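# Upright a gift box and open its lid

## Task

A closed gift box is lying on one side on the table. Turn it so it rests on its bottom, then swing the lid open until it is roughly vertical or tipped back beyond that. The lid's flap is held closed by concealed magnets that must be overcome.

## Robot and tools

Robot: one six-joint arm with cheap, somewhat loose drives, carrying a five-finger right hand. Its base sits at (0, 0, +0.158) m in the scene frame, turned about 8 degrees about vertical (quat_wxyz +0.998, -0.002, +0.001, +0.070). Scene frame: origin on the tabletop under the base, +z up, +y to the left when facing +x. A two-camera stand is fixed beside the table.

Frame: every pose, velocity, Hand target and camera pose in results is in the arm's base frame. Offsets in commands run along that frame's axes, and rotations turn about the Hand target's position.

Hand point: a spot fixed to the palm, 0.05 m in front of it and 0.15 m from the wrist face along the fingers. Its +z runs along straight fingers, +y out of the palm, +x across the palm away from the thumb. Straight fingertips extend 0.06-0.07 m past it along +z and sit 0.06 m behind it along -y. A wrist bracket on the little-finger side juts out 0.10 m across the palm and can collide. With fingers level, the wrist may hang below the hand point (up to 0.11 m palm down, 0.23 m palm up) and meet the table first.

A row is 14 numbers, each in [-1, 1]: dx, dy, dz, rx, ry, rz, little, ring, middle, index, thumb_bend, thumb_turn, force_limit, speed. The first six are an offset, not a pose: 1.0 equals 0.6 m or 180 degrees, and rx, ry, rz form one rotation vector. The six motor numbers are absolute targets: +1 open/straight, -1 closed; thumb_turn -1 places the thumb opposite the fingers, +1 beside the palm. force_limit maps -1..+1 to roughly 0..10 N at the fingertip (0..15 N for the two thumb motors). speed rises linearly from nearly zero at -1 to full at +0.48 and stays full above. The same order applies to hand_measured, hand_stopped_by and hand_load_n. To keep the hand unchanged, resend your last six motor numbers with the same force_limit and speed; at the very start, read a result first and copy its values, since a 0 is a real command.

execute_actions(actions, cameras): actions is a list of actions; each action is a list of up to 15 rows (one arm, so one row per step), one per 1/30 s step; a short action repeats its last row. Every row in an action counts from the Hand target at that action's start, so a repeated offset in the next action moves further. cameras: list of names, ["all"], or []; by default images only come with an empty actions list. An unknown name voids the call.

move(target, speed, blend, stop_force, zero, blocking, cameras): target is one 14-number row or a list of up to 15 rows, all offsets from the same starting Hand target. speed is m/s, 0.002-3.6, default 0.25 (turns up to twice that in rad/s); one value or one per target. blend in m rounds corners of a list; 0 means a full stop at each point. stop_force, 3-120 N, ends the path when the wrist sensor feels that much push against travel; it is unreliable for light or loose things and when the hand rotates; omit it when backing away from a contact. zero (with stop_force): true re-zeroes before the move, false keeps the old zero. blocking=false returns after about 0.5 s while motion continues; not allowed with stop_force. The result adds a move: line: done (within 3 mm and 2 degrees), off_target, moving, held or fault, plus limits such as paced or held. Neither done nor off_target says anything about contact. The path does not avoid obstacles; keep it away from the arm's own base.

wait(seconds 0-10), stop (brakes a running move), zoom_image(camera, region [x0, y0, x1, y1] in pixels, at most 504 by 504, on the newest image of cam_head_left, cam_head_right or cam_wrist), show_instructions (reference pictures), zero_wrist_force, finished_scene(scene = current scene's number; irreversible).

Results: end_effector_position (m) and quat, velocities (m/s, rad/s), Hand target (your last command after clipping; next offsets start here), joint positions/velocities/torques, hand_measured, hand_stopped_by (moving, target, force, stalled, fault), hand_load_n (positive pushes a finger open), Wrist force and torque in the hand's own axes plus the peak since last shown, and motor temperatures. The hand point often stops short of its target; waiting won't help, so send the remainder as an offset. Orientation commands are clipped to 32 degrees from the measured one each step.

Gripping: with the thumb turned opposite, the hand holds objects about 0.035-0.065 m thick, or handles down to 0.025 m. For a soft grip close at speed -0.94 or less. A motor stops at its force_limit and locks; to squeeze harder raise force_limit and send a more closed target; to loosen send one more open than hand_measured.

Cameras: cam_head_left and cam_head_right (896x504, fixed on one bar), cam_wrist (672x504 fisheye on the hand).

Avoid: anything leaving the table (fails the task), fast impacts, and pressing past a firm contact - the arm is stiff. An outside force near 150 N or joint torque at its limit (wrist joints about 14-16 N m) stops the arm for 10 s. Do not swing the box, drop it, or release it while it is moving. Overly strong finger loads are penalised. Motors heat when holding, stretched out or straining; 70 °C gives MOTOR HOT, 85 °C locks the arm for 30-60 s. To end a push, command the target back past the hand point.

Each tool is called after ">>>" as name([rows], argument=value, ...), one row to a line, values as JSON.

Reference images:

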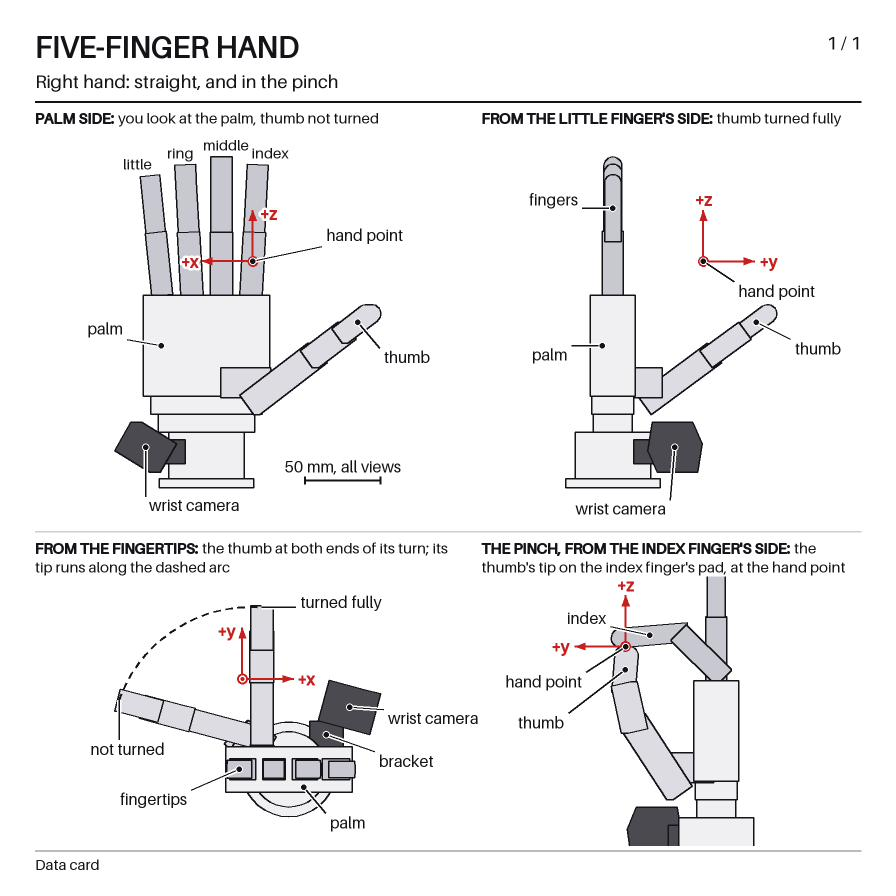

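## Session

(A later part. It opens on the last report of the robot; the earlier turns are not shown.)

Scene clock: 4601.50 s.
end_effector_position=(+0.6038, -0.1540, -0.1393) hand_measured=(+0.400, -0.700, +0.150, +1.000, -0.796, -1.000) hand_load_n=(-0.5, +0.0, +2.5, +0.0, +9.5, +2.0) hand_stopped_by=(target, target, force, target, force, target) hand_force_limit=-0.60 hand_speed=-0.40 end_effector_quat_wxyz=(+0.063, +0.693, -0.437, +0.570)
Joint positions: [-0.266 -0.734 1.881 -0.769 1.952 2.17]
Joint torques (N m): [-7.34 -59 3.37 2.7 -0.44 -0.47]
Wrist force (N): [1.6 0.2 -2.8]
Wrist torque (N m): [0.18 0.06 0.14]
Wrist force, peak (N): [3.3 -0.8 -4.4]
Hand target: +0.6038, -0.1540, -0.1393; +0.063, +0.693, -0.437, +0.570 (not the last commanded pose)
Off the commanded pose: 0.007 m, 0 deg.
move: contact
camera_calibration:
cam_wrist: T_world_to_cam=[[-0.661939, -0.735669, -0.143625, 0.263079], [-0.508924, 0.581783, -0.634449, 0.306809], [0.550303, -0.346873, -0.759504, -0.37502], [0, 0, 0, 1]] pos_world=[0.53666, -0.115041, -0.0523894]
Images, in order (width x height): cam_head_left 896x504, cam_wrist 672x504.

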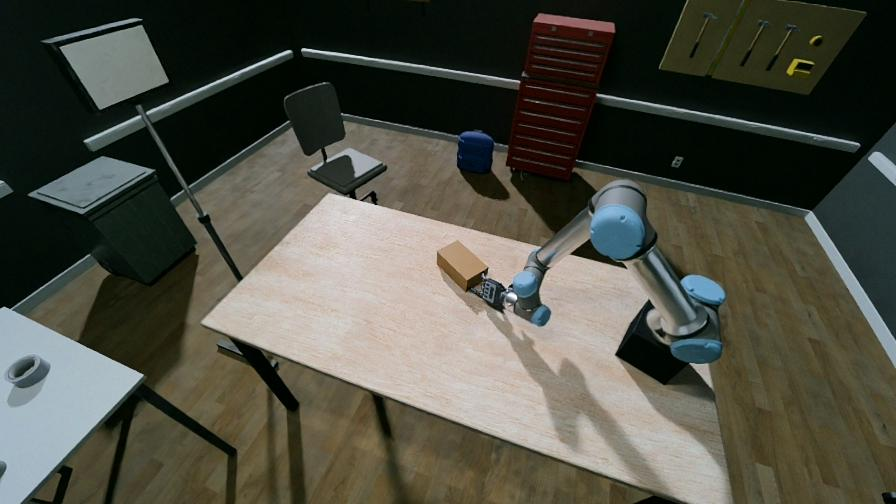

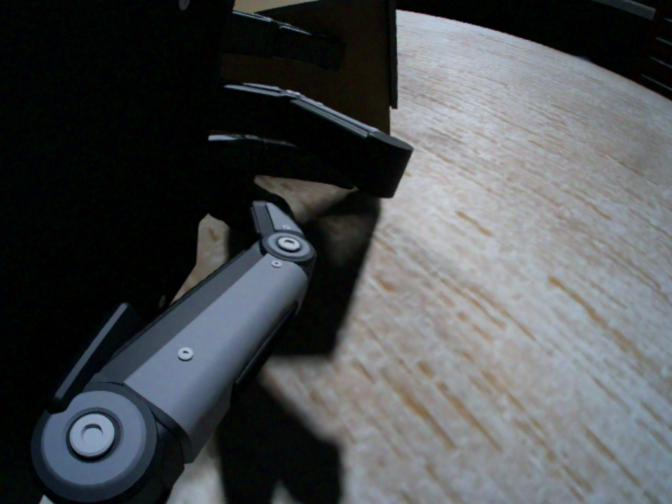

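>>> move([
  [-0.0157,-0.0321,0.0175,-0.0608,0.0413,0.0260,0.4,-0.7,0.15,1,-1,-1,-0.6,-0.4],
  [-0.0251,-0.0534,0.0333,-0.1156,0.0745,0.0464,0.4,-0.7,0.15,1,-1,-1,-0.6,-0.4],
  [-0.0313,-0.0818,0.0577,-0.1828,0.1183,0.0704,0.4,-0.7,0.15,1,-1,-1,-0.6,-0.4],
], speed=0.05, blend=0.004, cameras=["cam_head_left","cam_head_right","cam_wrist"])

>>> zoom_image(camera="cam_head_left", region=[430, 230, 530, 310])

>>> zoom_image(camera="cam_head_right", region=[476, 261, 506, 291])

>>> zoom_image(camera="cam_wrist", region=[200, 0, 400, 150])

Scene clock: 4622.30 s.
end_effector_position=(+0.5850, -0.2031, -0.1047) hand_measured=(+0.400, -0.700, +0.150, +1.000, -0.796, -1.000) hand_load_n=(+0.5, +0.0, +2.5, +0.5, +9.5, +2.0) hand_stopped_by=(target, target, force, target, force, target) hand_force_limit=-0.60 hand_speed=-0.40 end_effector_quat_wxyz=(+0.272, +0.782, -0.163, +0.537)
Joint positions: [-0.316 -0.721 1.953 -0.935 1.914 1.411]
Joint torques (N m): [-10.31 -21.05 6.05 -2.13 0.05 -1.68]
Wrist force (N): [3.1 -3.7 -1.6]
Wrist torque (N m): [0.03 0.20 0.39]
Wrist force, peak (N): [2.3 -4.7 -5.4]
Hand target: +0.5850, -0.2031, -0.1047; +0.272, +0.782, -0.163, +0.537
Off the commanded pose: 0.000 m, 0 deg.
move: done
camera_calibration:
cam_wrist: T_world_to_cam=[[-0.418669, -0.750004, 0.512064, 0.143009], [-0.818061, 0.0666346, -0.571258, 0.430561], [0.394325, -0.658068, -0.641447, -0.314996], [0, 0, 0, 1]] pos_world=[0.536309, -0.128721, -0.0293214]

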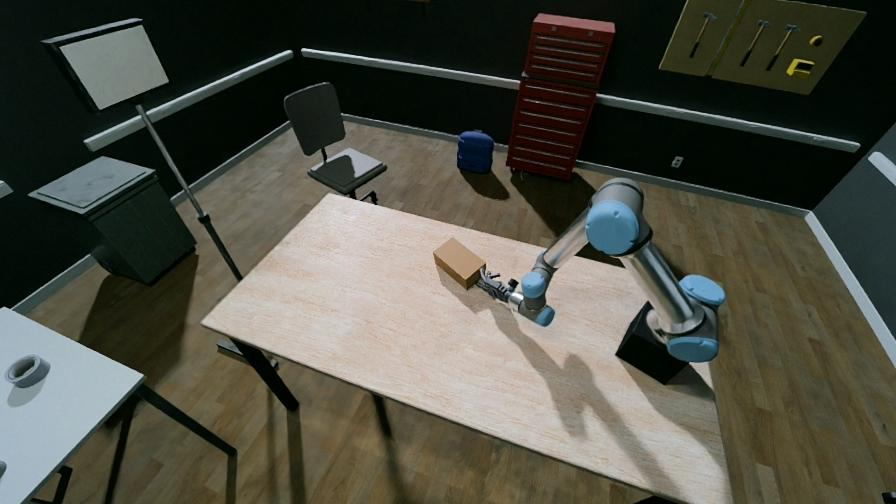

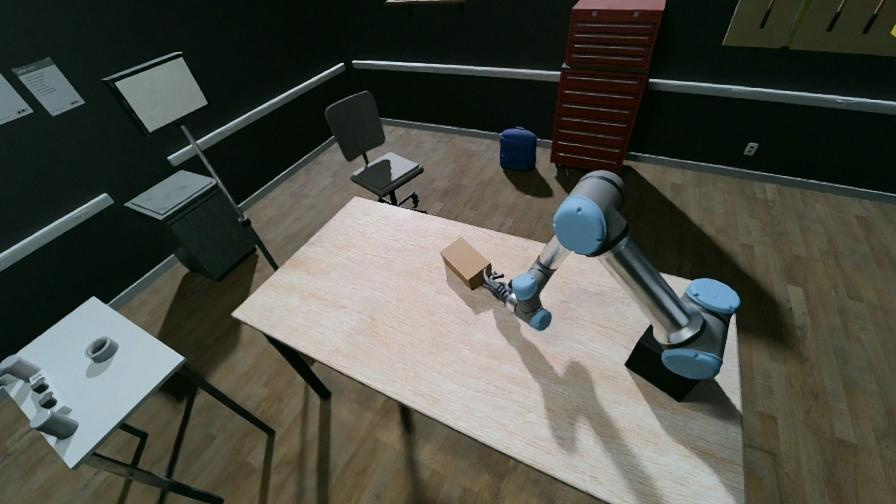

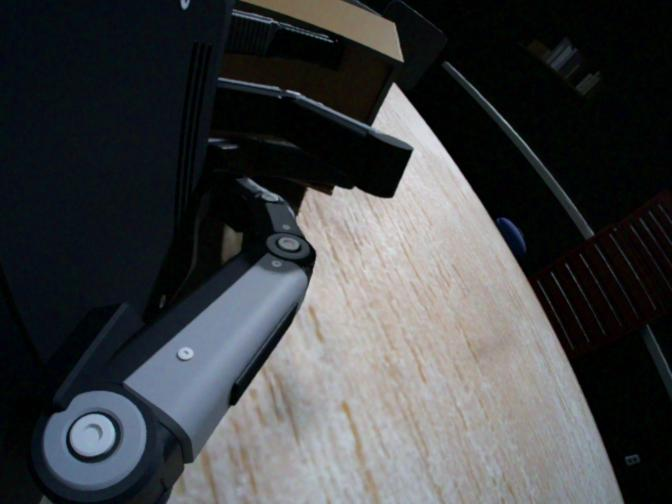

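Scaled by 5.040 from the camera's 896x504 image, which has a finer 1280x720 frame.

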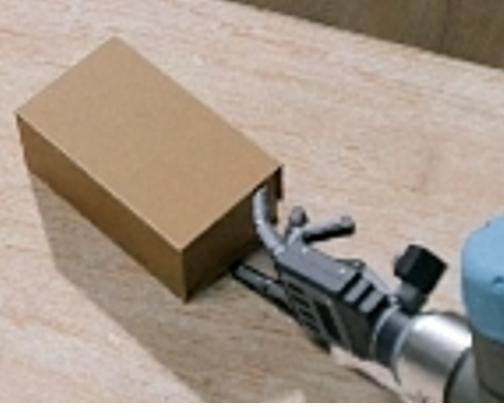

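Scaled by 16.800 from the camera's 896x504 image, which has a finer 1280x720 frame.

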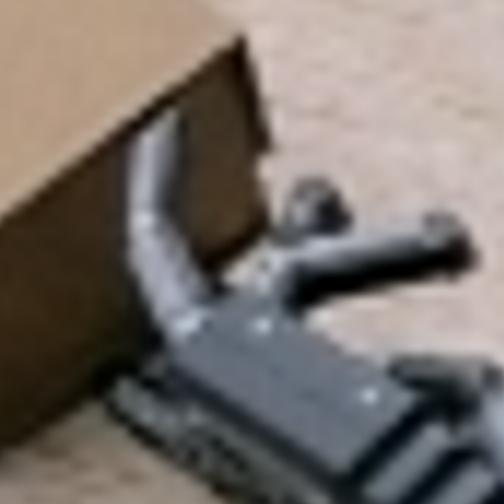

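Scaled by 2.520 from the camera's 672x504 image, which has a finer 960x720 frame.

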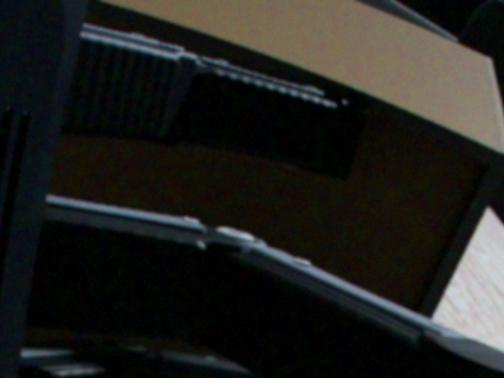

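>>> move(target=[-0.0037,-0.0290,0.0245,-0.0764,0.0502,0.0248,0.4,-0.7,0.15,1,-1,-1,-0.6,-0.4], speed=0.05, cameras=["cam_head_left","cam_head_right","cam_wrist"])

>>> zoom_image(camera="cam_head_left", region=[430, 230, 530, 310])

>>> zoom_image(camera="cam_head_right", region=[476, 261, 506, 291])

>>> zoom_image(camera="cam_wrist", region=[200, 0, 400, 150])

Scene clock: 4643.90 s.
end_effector_position=(+0.5828, -0.2205, -0.0900) hand_measured=(+0.400, -0.700, +0.150, +1.000, -0.796, -1.000) hand_load_n=(+0.0, +0.0, +3.0, +0.0, +9.5, +2.0) hand_stopped_by=(target, target, force, target, force, target) hand_force_limit=-0.60 hand_speed=-0.40 end_effector_quat_wxyz=(+0.354, +0.789, -0.045, +0.500)
Joint positions: [-0.348 -0.704 1.975 -1.006 1.885 1.096]
Joint torques (N m): [-9.34 -19.99 6.26 -2.33 -0.33 -1.24]
Wrist force (N): [3.4 -0.7 -0.8]
Wrist torque (N m): [-0.07 0.24 0.35]
Wrist force, peak (N): [4.0 -3.1 -2.1]
Hand target: +0.5828, -0.2205, -0.0900; +0.354, +0.789, -0.045, +0.500
Off the commanded pose: 0.000 m, 0 deg.
move: done
camera_calibration:
cam_wrist: T_world_to_cam=[[-0.265736, -0.626294, 0.732899, 0.0795178], [-0.895349, -0.121506, -0.42847, 0.454767], [0.3574, -0.77006, -0.528463, -0.309141], [0, 0, 0, 1]] pos_world=[0.538793, -0.132998, -0.0267937]

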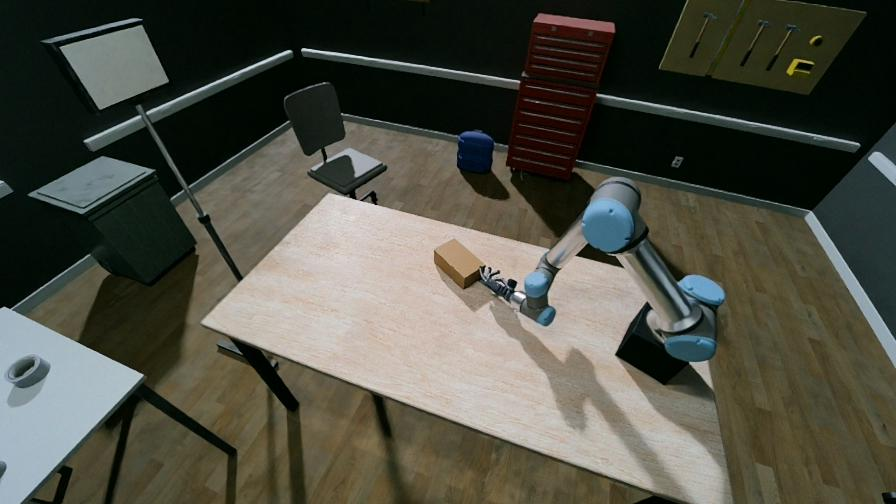

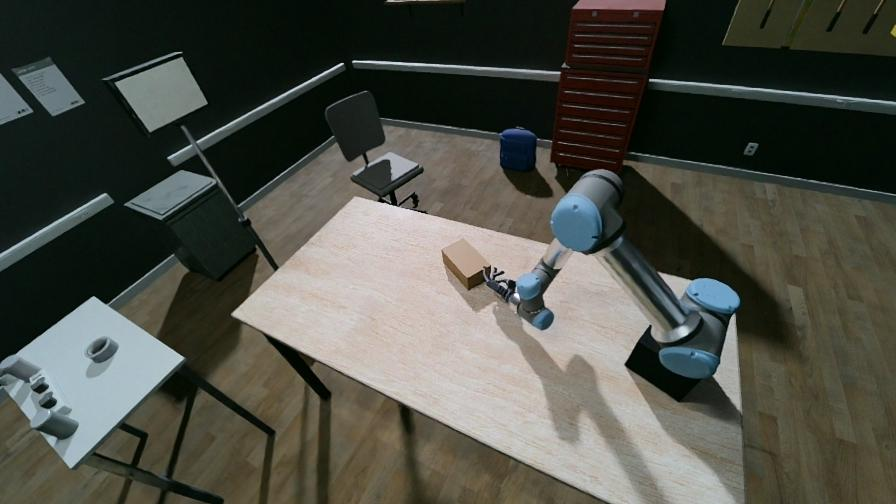

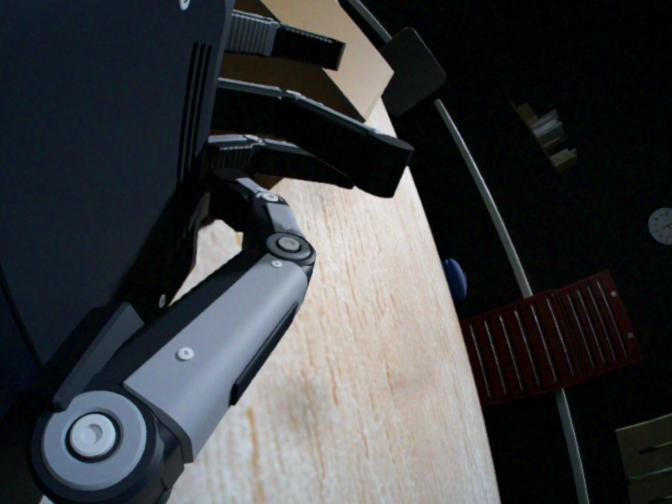

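Scaled by 5.040 from the camera's 896x504 image, which has a finer 1280x720 frame.

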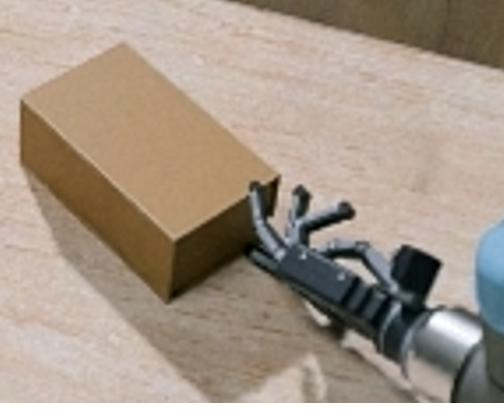

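Scaled by 16.800 from the camera's 896x504 image, which has a finer 1280x720 frame.

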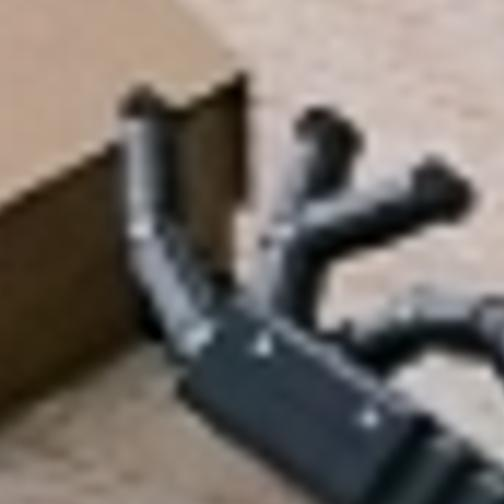

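Scaled by 2.520 from the camera's 672x504 image, which has a finer 960x720 frame.

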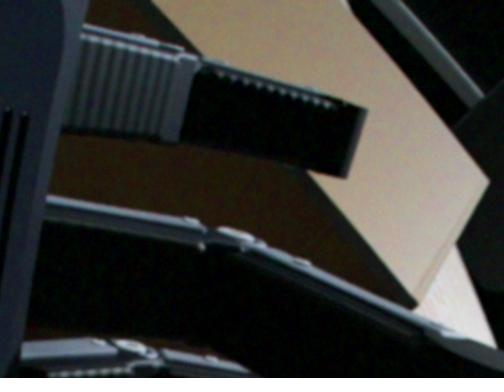

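>>> move([
  [-0.0383,0.0322,0,0,0,0,0.4,-0.7,0.15,1,-1,-1,-0.6,-0.4],
  [0.018,0.117,0,0.2583,-0.1698,-0.0956,0.4,-0.7,0.15,1,-1,-1,-0.6,-0.4],
  [0.018,0.117,-0.079,0.2583,-0.1698,-0.0956,0.4,-0.7,0.15,1,-1,-1,-0.6,-0.4],
], speed=[0.08,0.2,0.08], cameras=["cam_head_left","cam_wrist"])

>>> zoom_image(camera="cam_head_left", region=[430, 230, 530, 310])

>>> zoom_image(camera="cam_wrist", region=[200, 0, 400, 150])

Scene clock: 4689.03 s.
end_effector_position=(+0.5936, -0.1503, -0.1373) hand_measured=(+0.400, -0.700, +0.150, +1.000, -0.796, -1.000) hand_load_n=(+0.0, +0.0, +3.0, +0.0, +9.5, +1.5) hand_stopped_by=(target, target, force, target, force, target) hand_force_limit=-0.60 hand_speed=-0.40 end_effector_quat_wxyz=(+0.063, +0.693, -0.438, +0.570)
Joint positions: [-0.264 -0.749 1.913 -0.785 1.954 2.172]
Joint torques (N m): [-5.88 -21.51 -19.52 -3.04 -0.12 -0.74]
Wrist force (N): [0.0 0.9 0.4]
Wrist torque (N m): [0.03 -0.12 0.03]
Wrist force, peak (N): [4.2 -0.6 -0.9]
Hand target: +0.5936, -0.1503, -0.1374; +0.063, +0.693, -0.437, +0.570
Off the commanded pose: 0.000 m, 0 deg.
move: done
camera_calibration:
cam_wrist: T_world_to_cam=[[-0.662041, -0.735539, -0.143819, 0.259469], [-0.50892, 0.582069, -0.634189, 0.300719], [0.550184, -0.346667, -0.759684, -0.366493], [0, 0, 0, 1]] pos_world=[0.526459, -0.111241, -0.0503896]
Images, in order (width x height): cam_head_left 896x504, cam_wrist 672x504.

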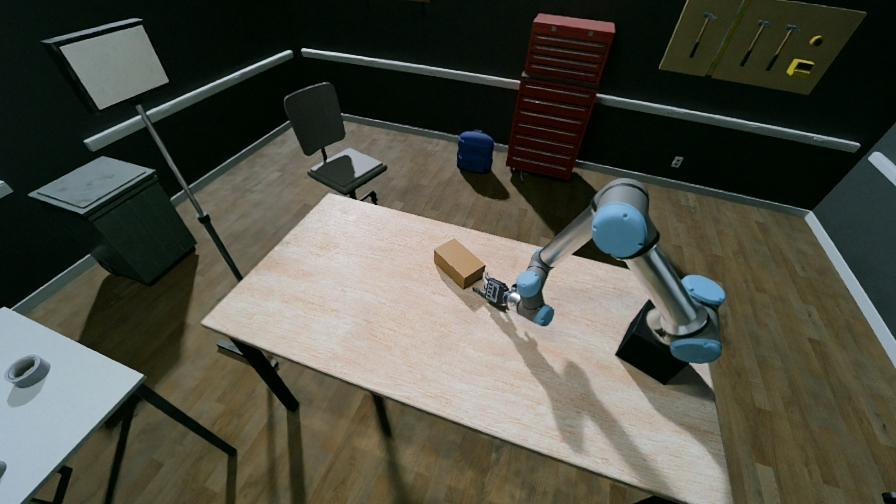

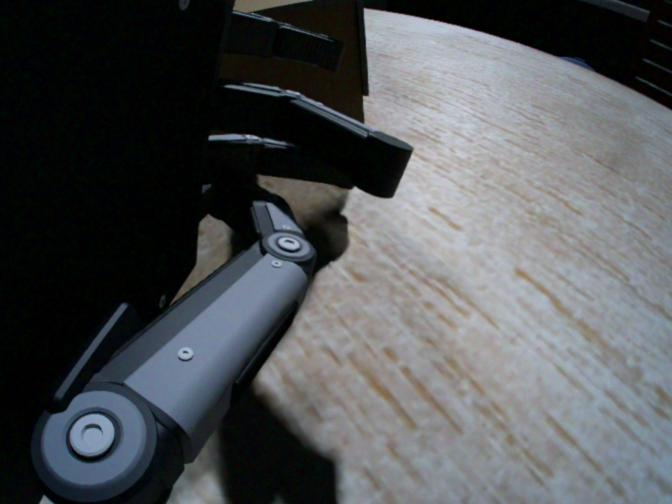

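Scaled by 5.040 from the camera's 896x504 image, which has a finer 1280x720 frame.

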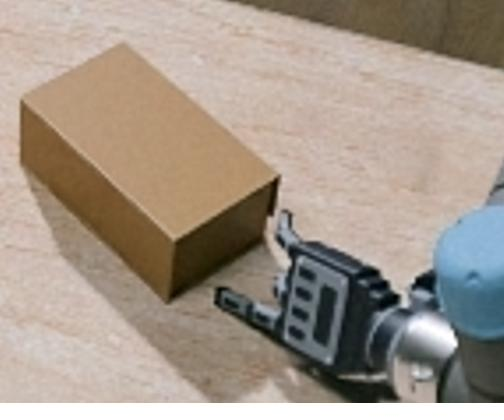

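Scaled by 2.520 from the camera's 672x504 image, which has a finer 960x720 frame.

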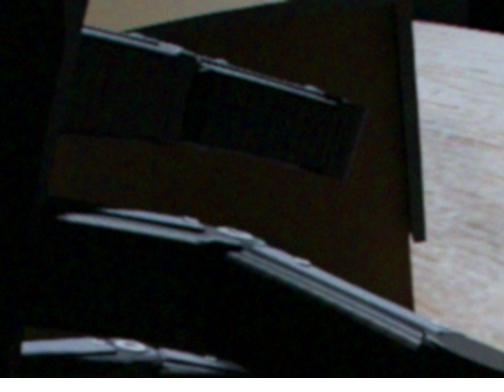

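>>> move(target=[0.0056,0.0061,0,0,0,0,0.4,-0.7,0.15,1,-1,-1,-0.6,-0.4], speed=0.05)

>>> move(target=[0.0421,-0.0354,0,0,0,0,0.4,-0.7,0.15,1,-1,-1,-0.6,-0.4], speed=0.012, stop_force=4)

>>> move(target=[0,0,-0.015,0,0,0,0.4,-0.7,0.15,1,-1,-1,-0.6,-0.4], speed=0.005, stop_force=3)

>>> move([
  [-0.0103,-0.0258,0.0192,-0.0572,0.0455,0.0266,0.4,-0.7,0.15,1,-1,-1,-0.6,-0.4],
  [-0.0197,-0.0470,0.0341,-0.1136,0.0765,0.0470,0.4,-0.7,0.15,1,-1,-1,-0.6,-0.4],
  [-0.0252,-0.0761,0.0593,-0.1782,0.1228,0.0727,0.4,-0.7,0.15,1,-1,-1,-0.6,-0.4],
], speed=0.05, blend=0.004, cameras=["cam_head_left","cam_head_right","cam_wrist"])

>>> zoom_image(camera="cam_head_left", region=[430, 230, 530, 310])

>>> zoom_image(camera="cam_head_right", region=[476, 256, 506, 286])

>>> zoom_image(camera="cam_wrist", region=[200, 0, 400, 150])

Scene clock: 4735.43 s.
end_effector_position=(+0.5969, -0.1467, -0.1374) hand_measured=(+0.400, -0.700, +0.150, +1.000, -0.796, -1.000) hand_load_n=(+0.0, +0.0, +2.5, +0.0, +9.5, +2.0) hand_stopped_by=(target, target, force, target, force, target) hand_force_limit=-0.60 hand_speed=-0.40 end_effector_quat_wxyz=(+0.063, +0.693, -0.437, +0.570)
Joint positions: [-0.254 -0.745 1.901 -0.777 1.964 2.176]
Joint torques (N m): [8.74 -24.62 -19.62 2.5 0.99 1.29]
Wrist force (N): [0.1 0.6 0.2]
Wrist torque (N m): [0.01 -0.11 0.03]
Wrist force, peak (N): [0.2 1.3 0.5]
Hand target: +0.5970, -0.1466, -0.1374; +0.063, +0.693, -0.437, +0.570
Off the commanded pose: 0.000 m, 0 deg.
move: done

Scene clock: 4739.07 s.
end_effector_position=(+0.6222, -0.1679, -0.1374) hand_measured=(+0.400, -0.700, +0.150, +1.000, -0.796, -1.000) hand_load_n=(+0.0, +0.0, +2.5, +0.0, +9.5, +1.5) hand_stopped_by=(target, target, force, target, force, target) hand_force_limit=-0.60 hand_speed=-0.40 end_effector_quat_wxyz=(+0.063, +0.693, -0.437, +0.570)
Joint positions: [-0.285 -0.719 1.824 -0.73 1.935 2.163]
Joint torques (N m): [-8.45 -22.42 -22.23 2.58 -0.44 -0.75]
Wrist force (N): [-0.3 0.4 -1.3]
Wrist torque (N m): [0.10 0.01 -0.01]
Wrist force, peak (N): [-0.6 0.7 -1.4]
Hand target: +0.6222, -0.1679, -0.1374; +0.063, +0.693, -0.437, +0.570
Off the commanded pose: 0.000 m, 0 deg.
move: done

Scene clock: 4740.63 s.
end_effector_position=(+0.6222, -0.1679, -0.1388) hand_measured=(+0.400, -0.700, +0.150, +1.000, -0.796, -1.000) hand_load_n=(-0.5, +0.0, +2.5, +0.0, +9.5, +2.0) hand_stopped_by=(target, target, force, target, force, target) hand_force_limit=-0.60 hand_speed=-0.40 end_effector_quat_wxyz=(+0.063, +0.693, -0.437, +0.570)
Joint positions: [-0.285 -0.716 1.824 -0.733 1.935 2.163]
Joint torques (N m): [-7.19 -61.18 2.17 2.58 -0.57 -0.65]
Wrist force (N): [1.1 0.6 -2.8]
Wrist torque (N m): [0.24 0.03 0.12]
Wrist force, peak (N): [3.0 -0.6 -4.7]
Hand target: +0.6222, -0.1679, -0.1388; +0.063, +0.693, -0.437, +0.570 (not the last commanded pose)
Off the commanded pose: 0.008 m, 0 deg.
move: contact

Scene clock: 4748.27 s.
end_effector_position=(+0.6071, -0.2135, -0.1032) hand_measured=(+0.400, -0.700, +0.150, +1.000, -0.796, -1.000) hand_load_n=(+0.5, +0.0, +2.5, +0.5, +9.5, +2.0) hand_stopped_by=(target, target, force, target, force, target) hand_force_limit=-0.60 hand_speed=-0.40 end_effector_quat_wxyz=(+0.268, +0.788, -0.164, +0.530)
Joint positions: [-0.324 -0.71 1.876 -0.849 1.904 1.416]
Joint torques (N m): [-10.31 -22.58 4.44 -2.15 -0.01 -1.75]
Wrist force (N): [1.9 -4.0 -0.7]
Wrist torque (N m): [-0.04 0.11 0.30]
Wrist force, peak (N): [3.0 -4.6 -6.7]
Hand target: +0.6071, -0.2135, -0.1032; +0.268, +0.788, -0.164, +0.530
Off the commanded pose: 0.000 m, 0 deg.
move: done
camera_calibration:
cam_wrist: T_world_to_cam=[[-0.410373, -0.756783, 0.508797, 0.136805], [-0.827295, 0.0742349, -0.556842, 0.458975], [0.383638, -0.649438, -0.656546, -0.322874], [0, 0, 0, 1]] pos_world=[0.559715, -0.140226, -0.0260109]

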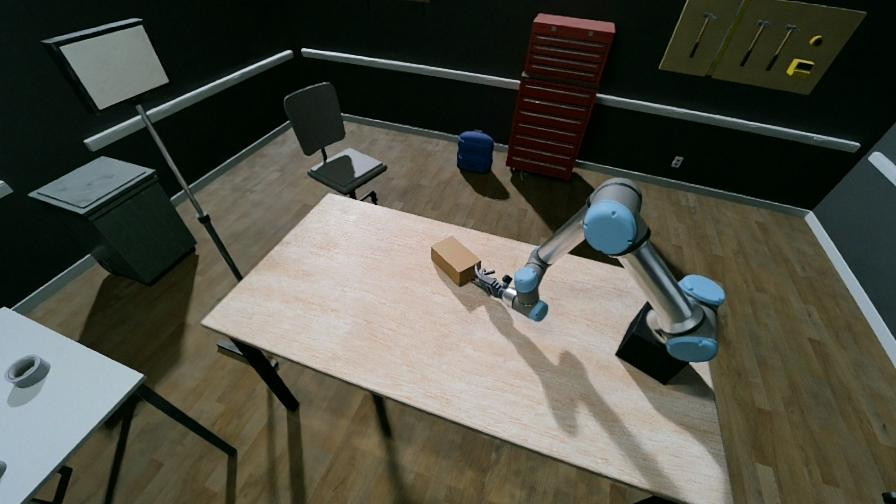

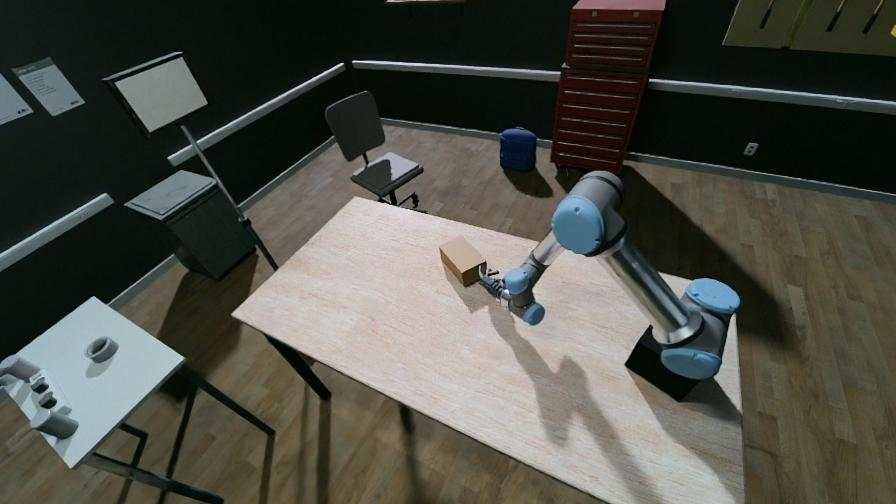

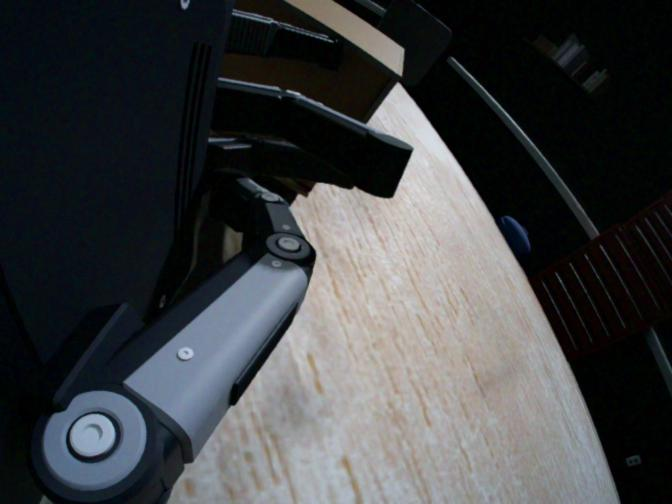

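Scaled by 5.040 from the camera's 896x504 image, which has a finer 1280x720 frame.

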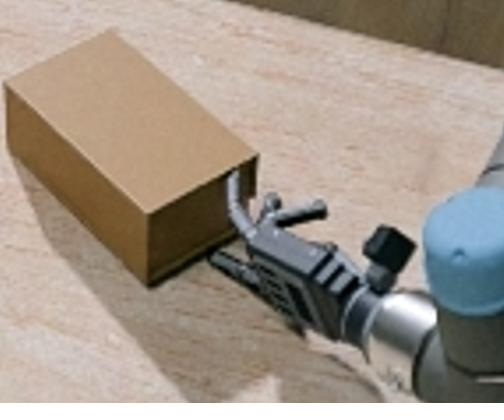

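Scaled by 16.800 from the camera's 896x504 image, which has a finer 1280x720 frame.

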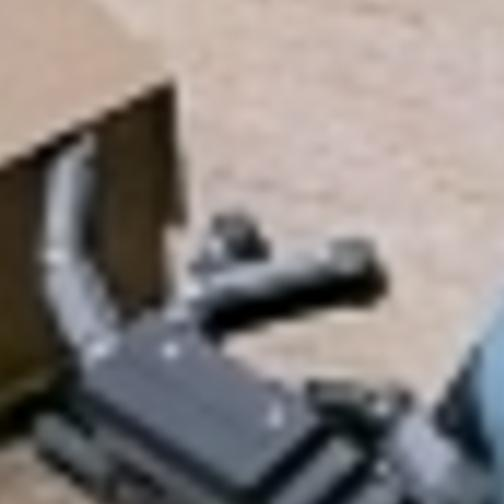

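Scaled by 2.520 from the camera's 672x504 image, which has a finer 960x720 frame.

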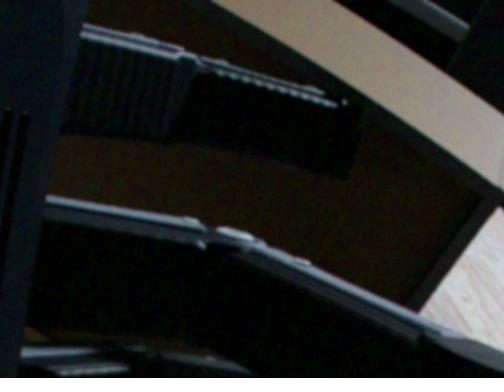

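>>> move([
  [0.0055,0.029,-0.0253,0.0651,-0.0461,-0.0247,0.4,-0.7,0.15,1,-1,-1,-0.6,-0.4],
  [-0.0328,0.0612,-0.0253,0.0651,-0.0461,-0.0247,0.4,-0.7,0.15,1,-1,-1,-0.6,-0.4],
], speed=0.04, cameras=["cam_head_left"])

>>> zoom_image(camera="cam_head_left", region=[430, 230, 530, 310])

Scene clock: 4862.67 s.
end_effector_position=(+0.5875, -0.1769, -0.1184) hand_measured=(+0.400, -0.700, +0.150, +1.000, -0.796, -1.000) hand_load_n=(+0.0, +0.0, +3.0, +0.0, +9.5, +2.0) hand_stopped_by=(target, target, force, target, force, target) hand_force_limit=-0.60 hand_speed=-0.40 end_effector_quat_wxyz=(+0.194, +0.764, -0.267, +0.555)
Joint positions: [-0.276 -0.734 1.93 -0.858 1.947 1.699]
Joint torques (N m): [7.81 -57.7 8.59 -2.06 1.5 1.51]
Wrist force (N): [1.2 0.1 1.0]
Wrist torque (N m): [-0.10 0.13 0.14]
Wrist force, peak (N): [5.5 3.3 -9.2]
Hand target: +0.5874, -0.1768, -0.1184; +0.194, +0.764, -0.267, +0.555
Off the commanded pose: 0.000 m, 0 deg.
move: done
Images, in order (width x height): cam_head_left 896x504.

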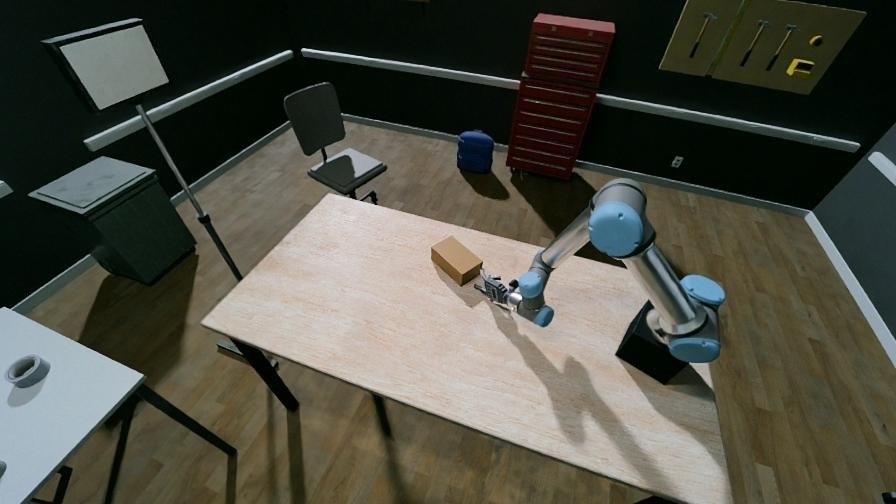

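Scaled by 5.040 from the camera's 896x504 image, which has a finer 1280x720 frame.

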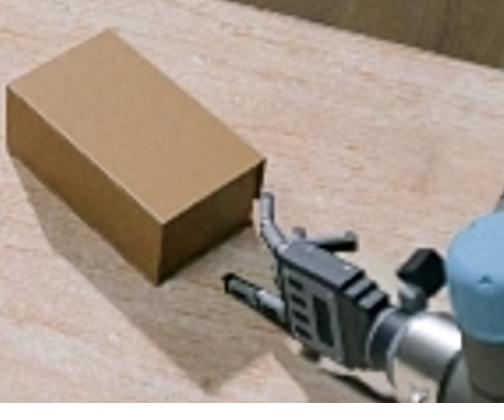

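>>> move(target=[0,0,0.01,0.114,-0.077,-0.047,0.4,-0.7,0.15,1,-1,-1,-0.6,-0.4], speed=0.3, cameras=["cam_head_left","cam_wrist"])

>>> zoom_image(camera="cam_head_left", region=[430, 230, 530, 310])

>>> zoom_image(camera="cam_wrist", region=[200, 0, 400, 150])

Scene clock: 4916.67 s.
end_effector_position=(+0.5874, -0.1768, -0.1124) hand_measured=(+0.400, -0.700, +0.150, +1.000, -0.796, -1.000) hand_load_n=(+0.0, +0.0, +3.0, -0.5, +9.5, +2.0) hand_stopped_by=(target, target, force, target, force, target) hand_force_limit=-0.60 hand_speed=-0.40 end_effector_quat_wxyz=(+0.062, +0.692, -0.437, +0.571)
Joint positions: [-0.329 -0.815 1.947 -0.764 1.892 2.147]
Joint torques (N m): [-7.48 -58.25 3.75 2.69 -0.54 1.5]
Wrist force (N): [-0.5 0.8 0.5]
Wrist torque (N m): [0.01 -0.05 0.00]
Wrist force, peak (N): [2.3 0.2 1.1]
Hand target: +0.5874, -0.1768, -0.1124; +0.062, +0.692, -0.437, +0.571
Off the commanded pose: 0.000 m, 0 deg.
move: done
camera_calibration:
cam_wrist: T_world_to_cam=[[-0.660593, -0.736403, -0.146038, 0.238232], [-0.508105, 0.581752, -0.635133, 0.328239], [0.552672, -0.345363, -0.758471, -0.35448], [0, 0, 0, 1]] pos_world=[0.520065, -0.137943, -0.0255967]
Images, in order (width x height): cam_head_left 896x504, cam_wrist 672x504.

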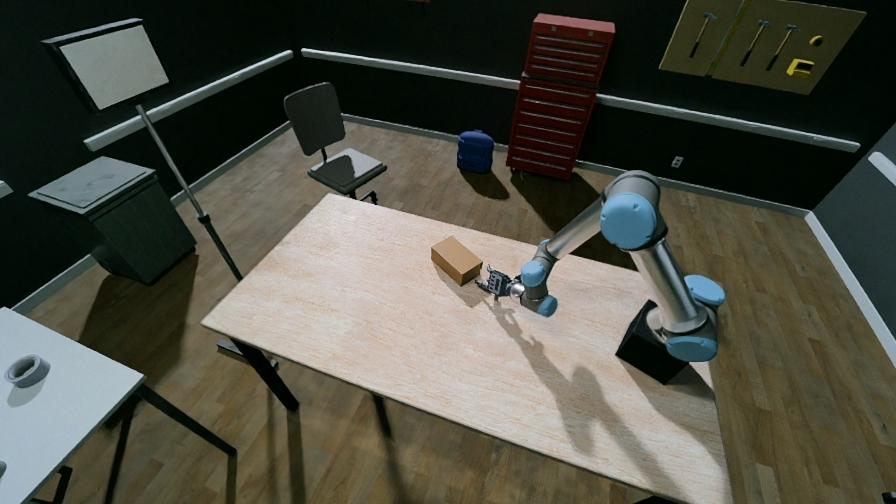

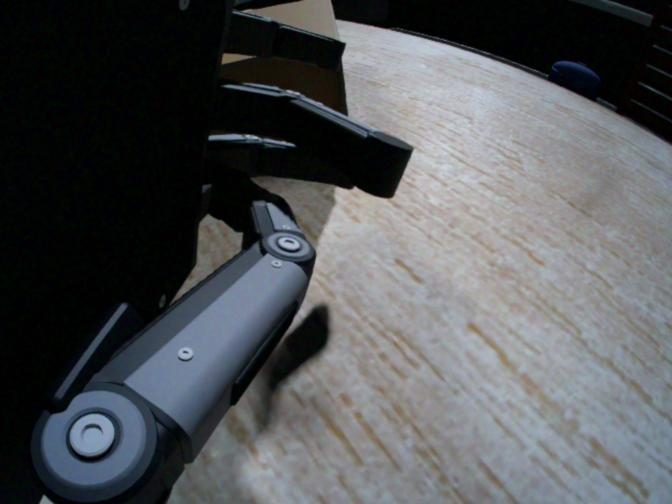

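Scaled by 5.040 from the camera's 896x504 image, which has a finer 1280x720 frame.

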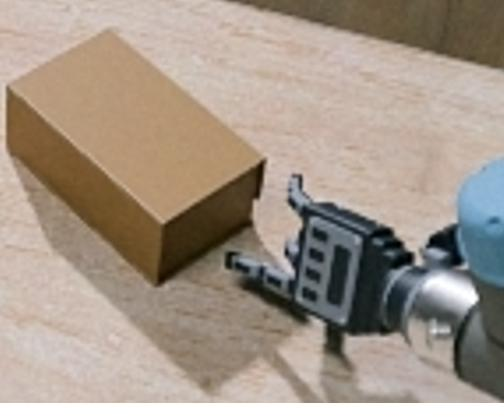

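Scaled by 2.520 from the camera's 672x504 image, which has a finer 960x720 frame.

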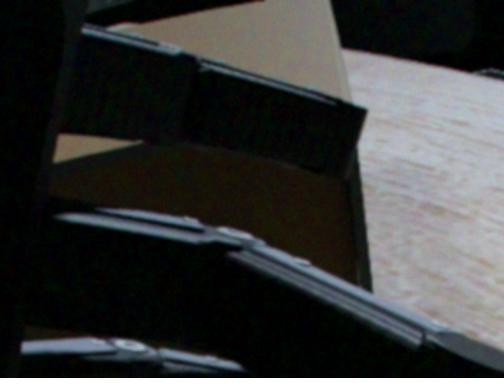

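>>> move(target=[0.041,0.0197,-0.0417,0,0,0,0.4,-0.7,0.15,1,-1,-1,-0.6,-0.4], speed=0.15, cameras=["cam_wrist"])

>>> zoom_image(camera="cam_wrist", region=[200, 0, 400, 150])

Scene clock: 4933.20 s.
end_effector_position=(+0.6120, -0.1650, -0.1373) hand_measured=(+0.400, -0.700, +0.150, +1.000, -0.796, -1.000) hand_load_n=(+0.0, +0.0, +2.5, +0.0, +9.5, +2.0) hand_stopped_by=(target, target, force, target, force, target) hand_force_limit=-0.60 hand_speed=-0.40 end_effector_quat_wxyz=(+0.062, +0.692, -0.437, +0.571)
Joint positions: [-0.286 -0.731 1.859 -0.755 1.932 2.164]
Joint torques (N m): [5.83 -22.87 -21.08 2.49 1.83 1.5]
Wrist force (N): [0.0 0.7 0.4]
Wrist torque (N m): [0.00 -0.11 0.02]
Wrist force, peak (N): [0.7 1.6 1.3]
Hand target: +0.6120, -0.1650, -0.1374; +0.062, +0.692, -0.437, +0.571
Off the commanded pose: 0.000 m, 0 deg.
move: done
camera_calibration:
cam_wrist: T_world_to_cam=[[-0.660586, -0.73637, -0.146238, 0.259445], [-0.508076, 0.581897, -0.635023, 0.317952], [0.552707, -0.345187, -0.758525, -0.382907], [0, 0, 0, 1]] pos_world=[0.544565, -0.126143, -0.0505971]
Images, in order (width x height): cam_wrist 672x504.

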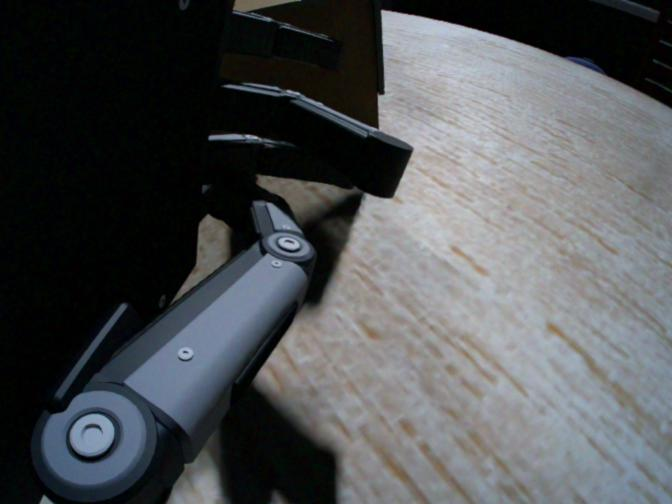

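Scaled by 2.520 from the camera's 672x504 image, which has a finer 960x720 frame.

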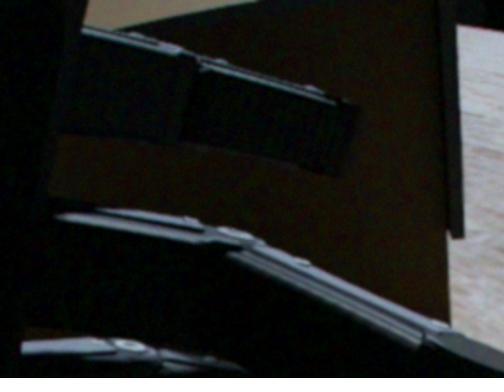

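>>> move(target=[0.0421,-0.0354,0,0,0,0,0.4,-0.7,0.15,1,-1,-1,-0.6,-0.4], speed=0.012, stop_force=4)

>>> move(target=[0,0,-0.025,0,0,0,0.4,-0.7,0.15,1,-1,-1,-0.6,-0.4], speed=0.005, stop_force=3, cameras=["cam_wrist","cam_head_left"])

>>> zoom_image(camera="cam_wrist", region=[200, 0, 400, 150])

>>> zoom_image(camera="cam_head_left", region=[430, 230, 530, 310])

Scene clock: 4982.70 s.
end_effector_position=(+0.6373, -0.1862, -0.1374) hand_measured=(+0.400, -0.700, +0.150, +1.000, -0.796, -1.000) hand_load_n=(+0.0, +0.0, +2.5, +0.0, +9.5, +2.0) hand_stopped_by=(target, target, force, target, force, target) hand_force_limit=-0.60 hand_speed=-0.40 end_effector_quat_wxyz=(+0.062, +0.692, -0.437, +0.571)
Joint positions: [-0.314 -0.702 1.778 -0.707 1.906 2.153]
Joint torques (N m): [-8.43 -24.1 -22.52 2.47 -0.5 -0.84]
Wrist force (N): [0.1 0.1 -1.2]
Wrist torque (N m): [0.08 -0.07 0.03]
Wrist force, peak (N): [0.2 0.6 -1.5]
Hand target: +0.6373, -0.1862, -0.1374; +0.062, +0.692, -0.437, +0.571
Off the commanded pose: 0.000 m, 0 deg.
move: done

Scene clock: 4984.27 s.
end_effector_position=(+0.6373, -0.1862, -0.1385) hand_measured=(+0.400, -0.700, +0.150, +1.000, -0.796, -1.000) hand_load_n=(+0.0, +0.0, +3.0, +0.0, +9.5, +2.0) hand_stopped_by=(target, target, force, target, force, target) hand_force_limit=-0.60 hand_speed=-0.40 end_effector_quat_wxyz=(+0.062, +0.692, -0.437, +0.571)
Joint positions: [-0.314 -0.7 1.777 -0.708 1.906 2.153]
Joint torques (N m): [-7.43 -62.56 1.95 2.39 -0.47 -0.8]
Wrist force (N): [1.0 0.4 -2.8]
Wrist torque (N m): [0.21 0.05 0.12]
Wrist force, peak (N): [3.0 -0.9 -4.1]
Hand target: +0.6373, -0.1862, -0.1385; +0.062, +0.692, -0.437, +0.571 (not the last commanded pose)
Off the commanded pose: 0.014 m, 0 deg.
move: contact
camera_calibration:
cam_wrist: T_world_to_cam=[[-0.66059, -0.736367, -0.146232, 0.260367], [-0.508015, 0.581859, -0.635107, 0.342445], [0.552758, -0.345258, -0.758456, -0.405245], [0, 0, 0, 1]] pos_world=[0.569965, -0.147443, -0.0517972]
Images, in order (width x height): cam_head_left 896x504, cam_wrist 672x504.

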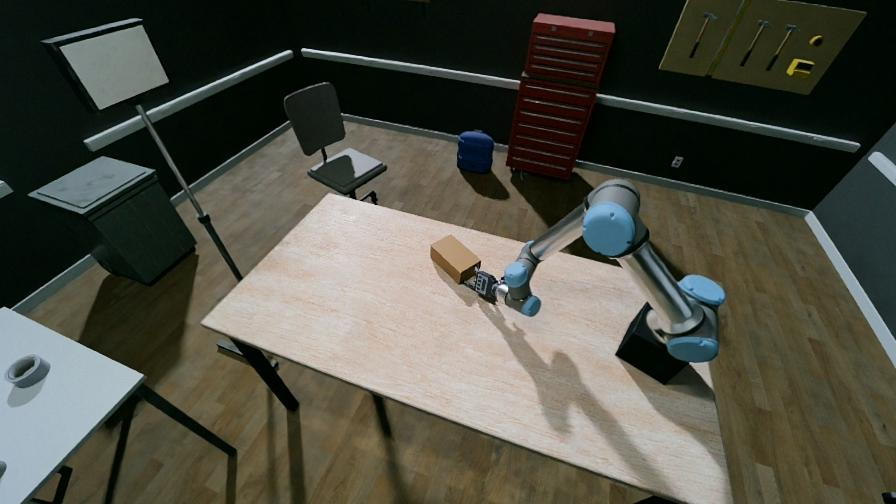

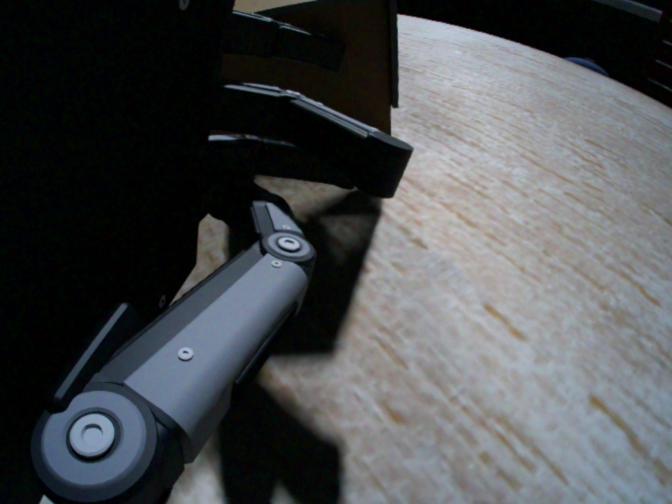

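Scaled by 2.520 from the camera's 672x504 image, which has a finer 960x720 frame.

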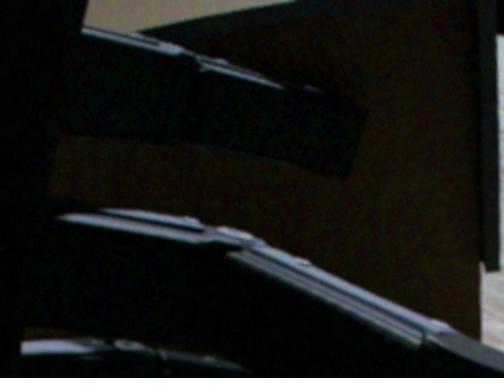

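Scaled by 5.040 from the camera's 896x504 image, which has a finer 1280x720 frame.

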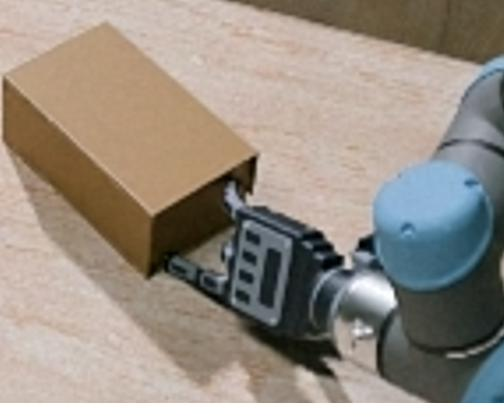

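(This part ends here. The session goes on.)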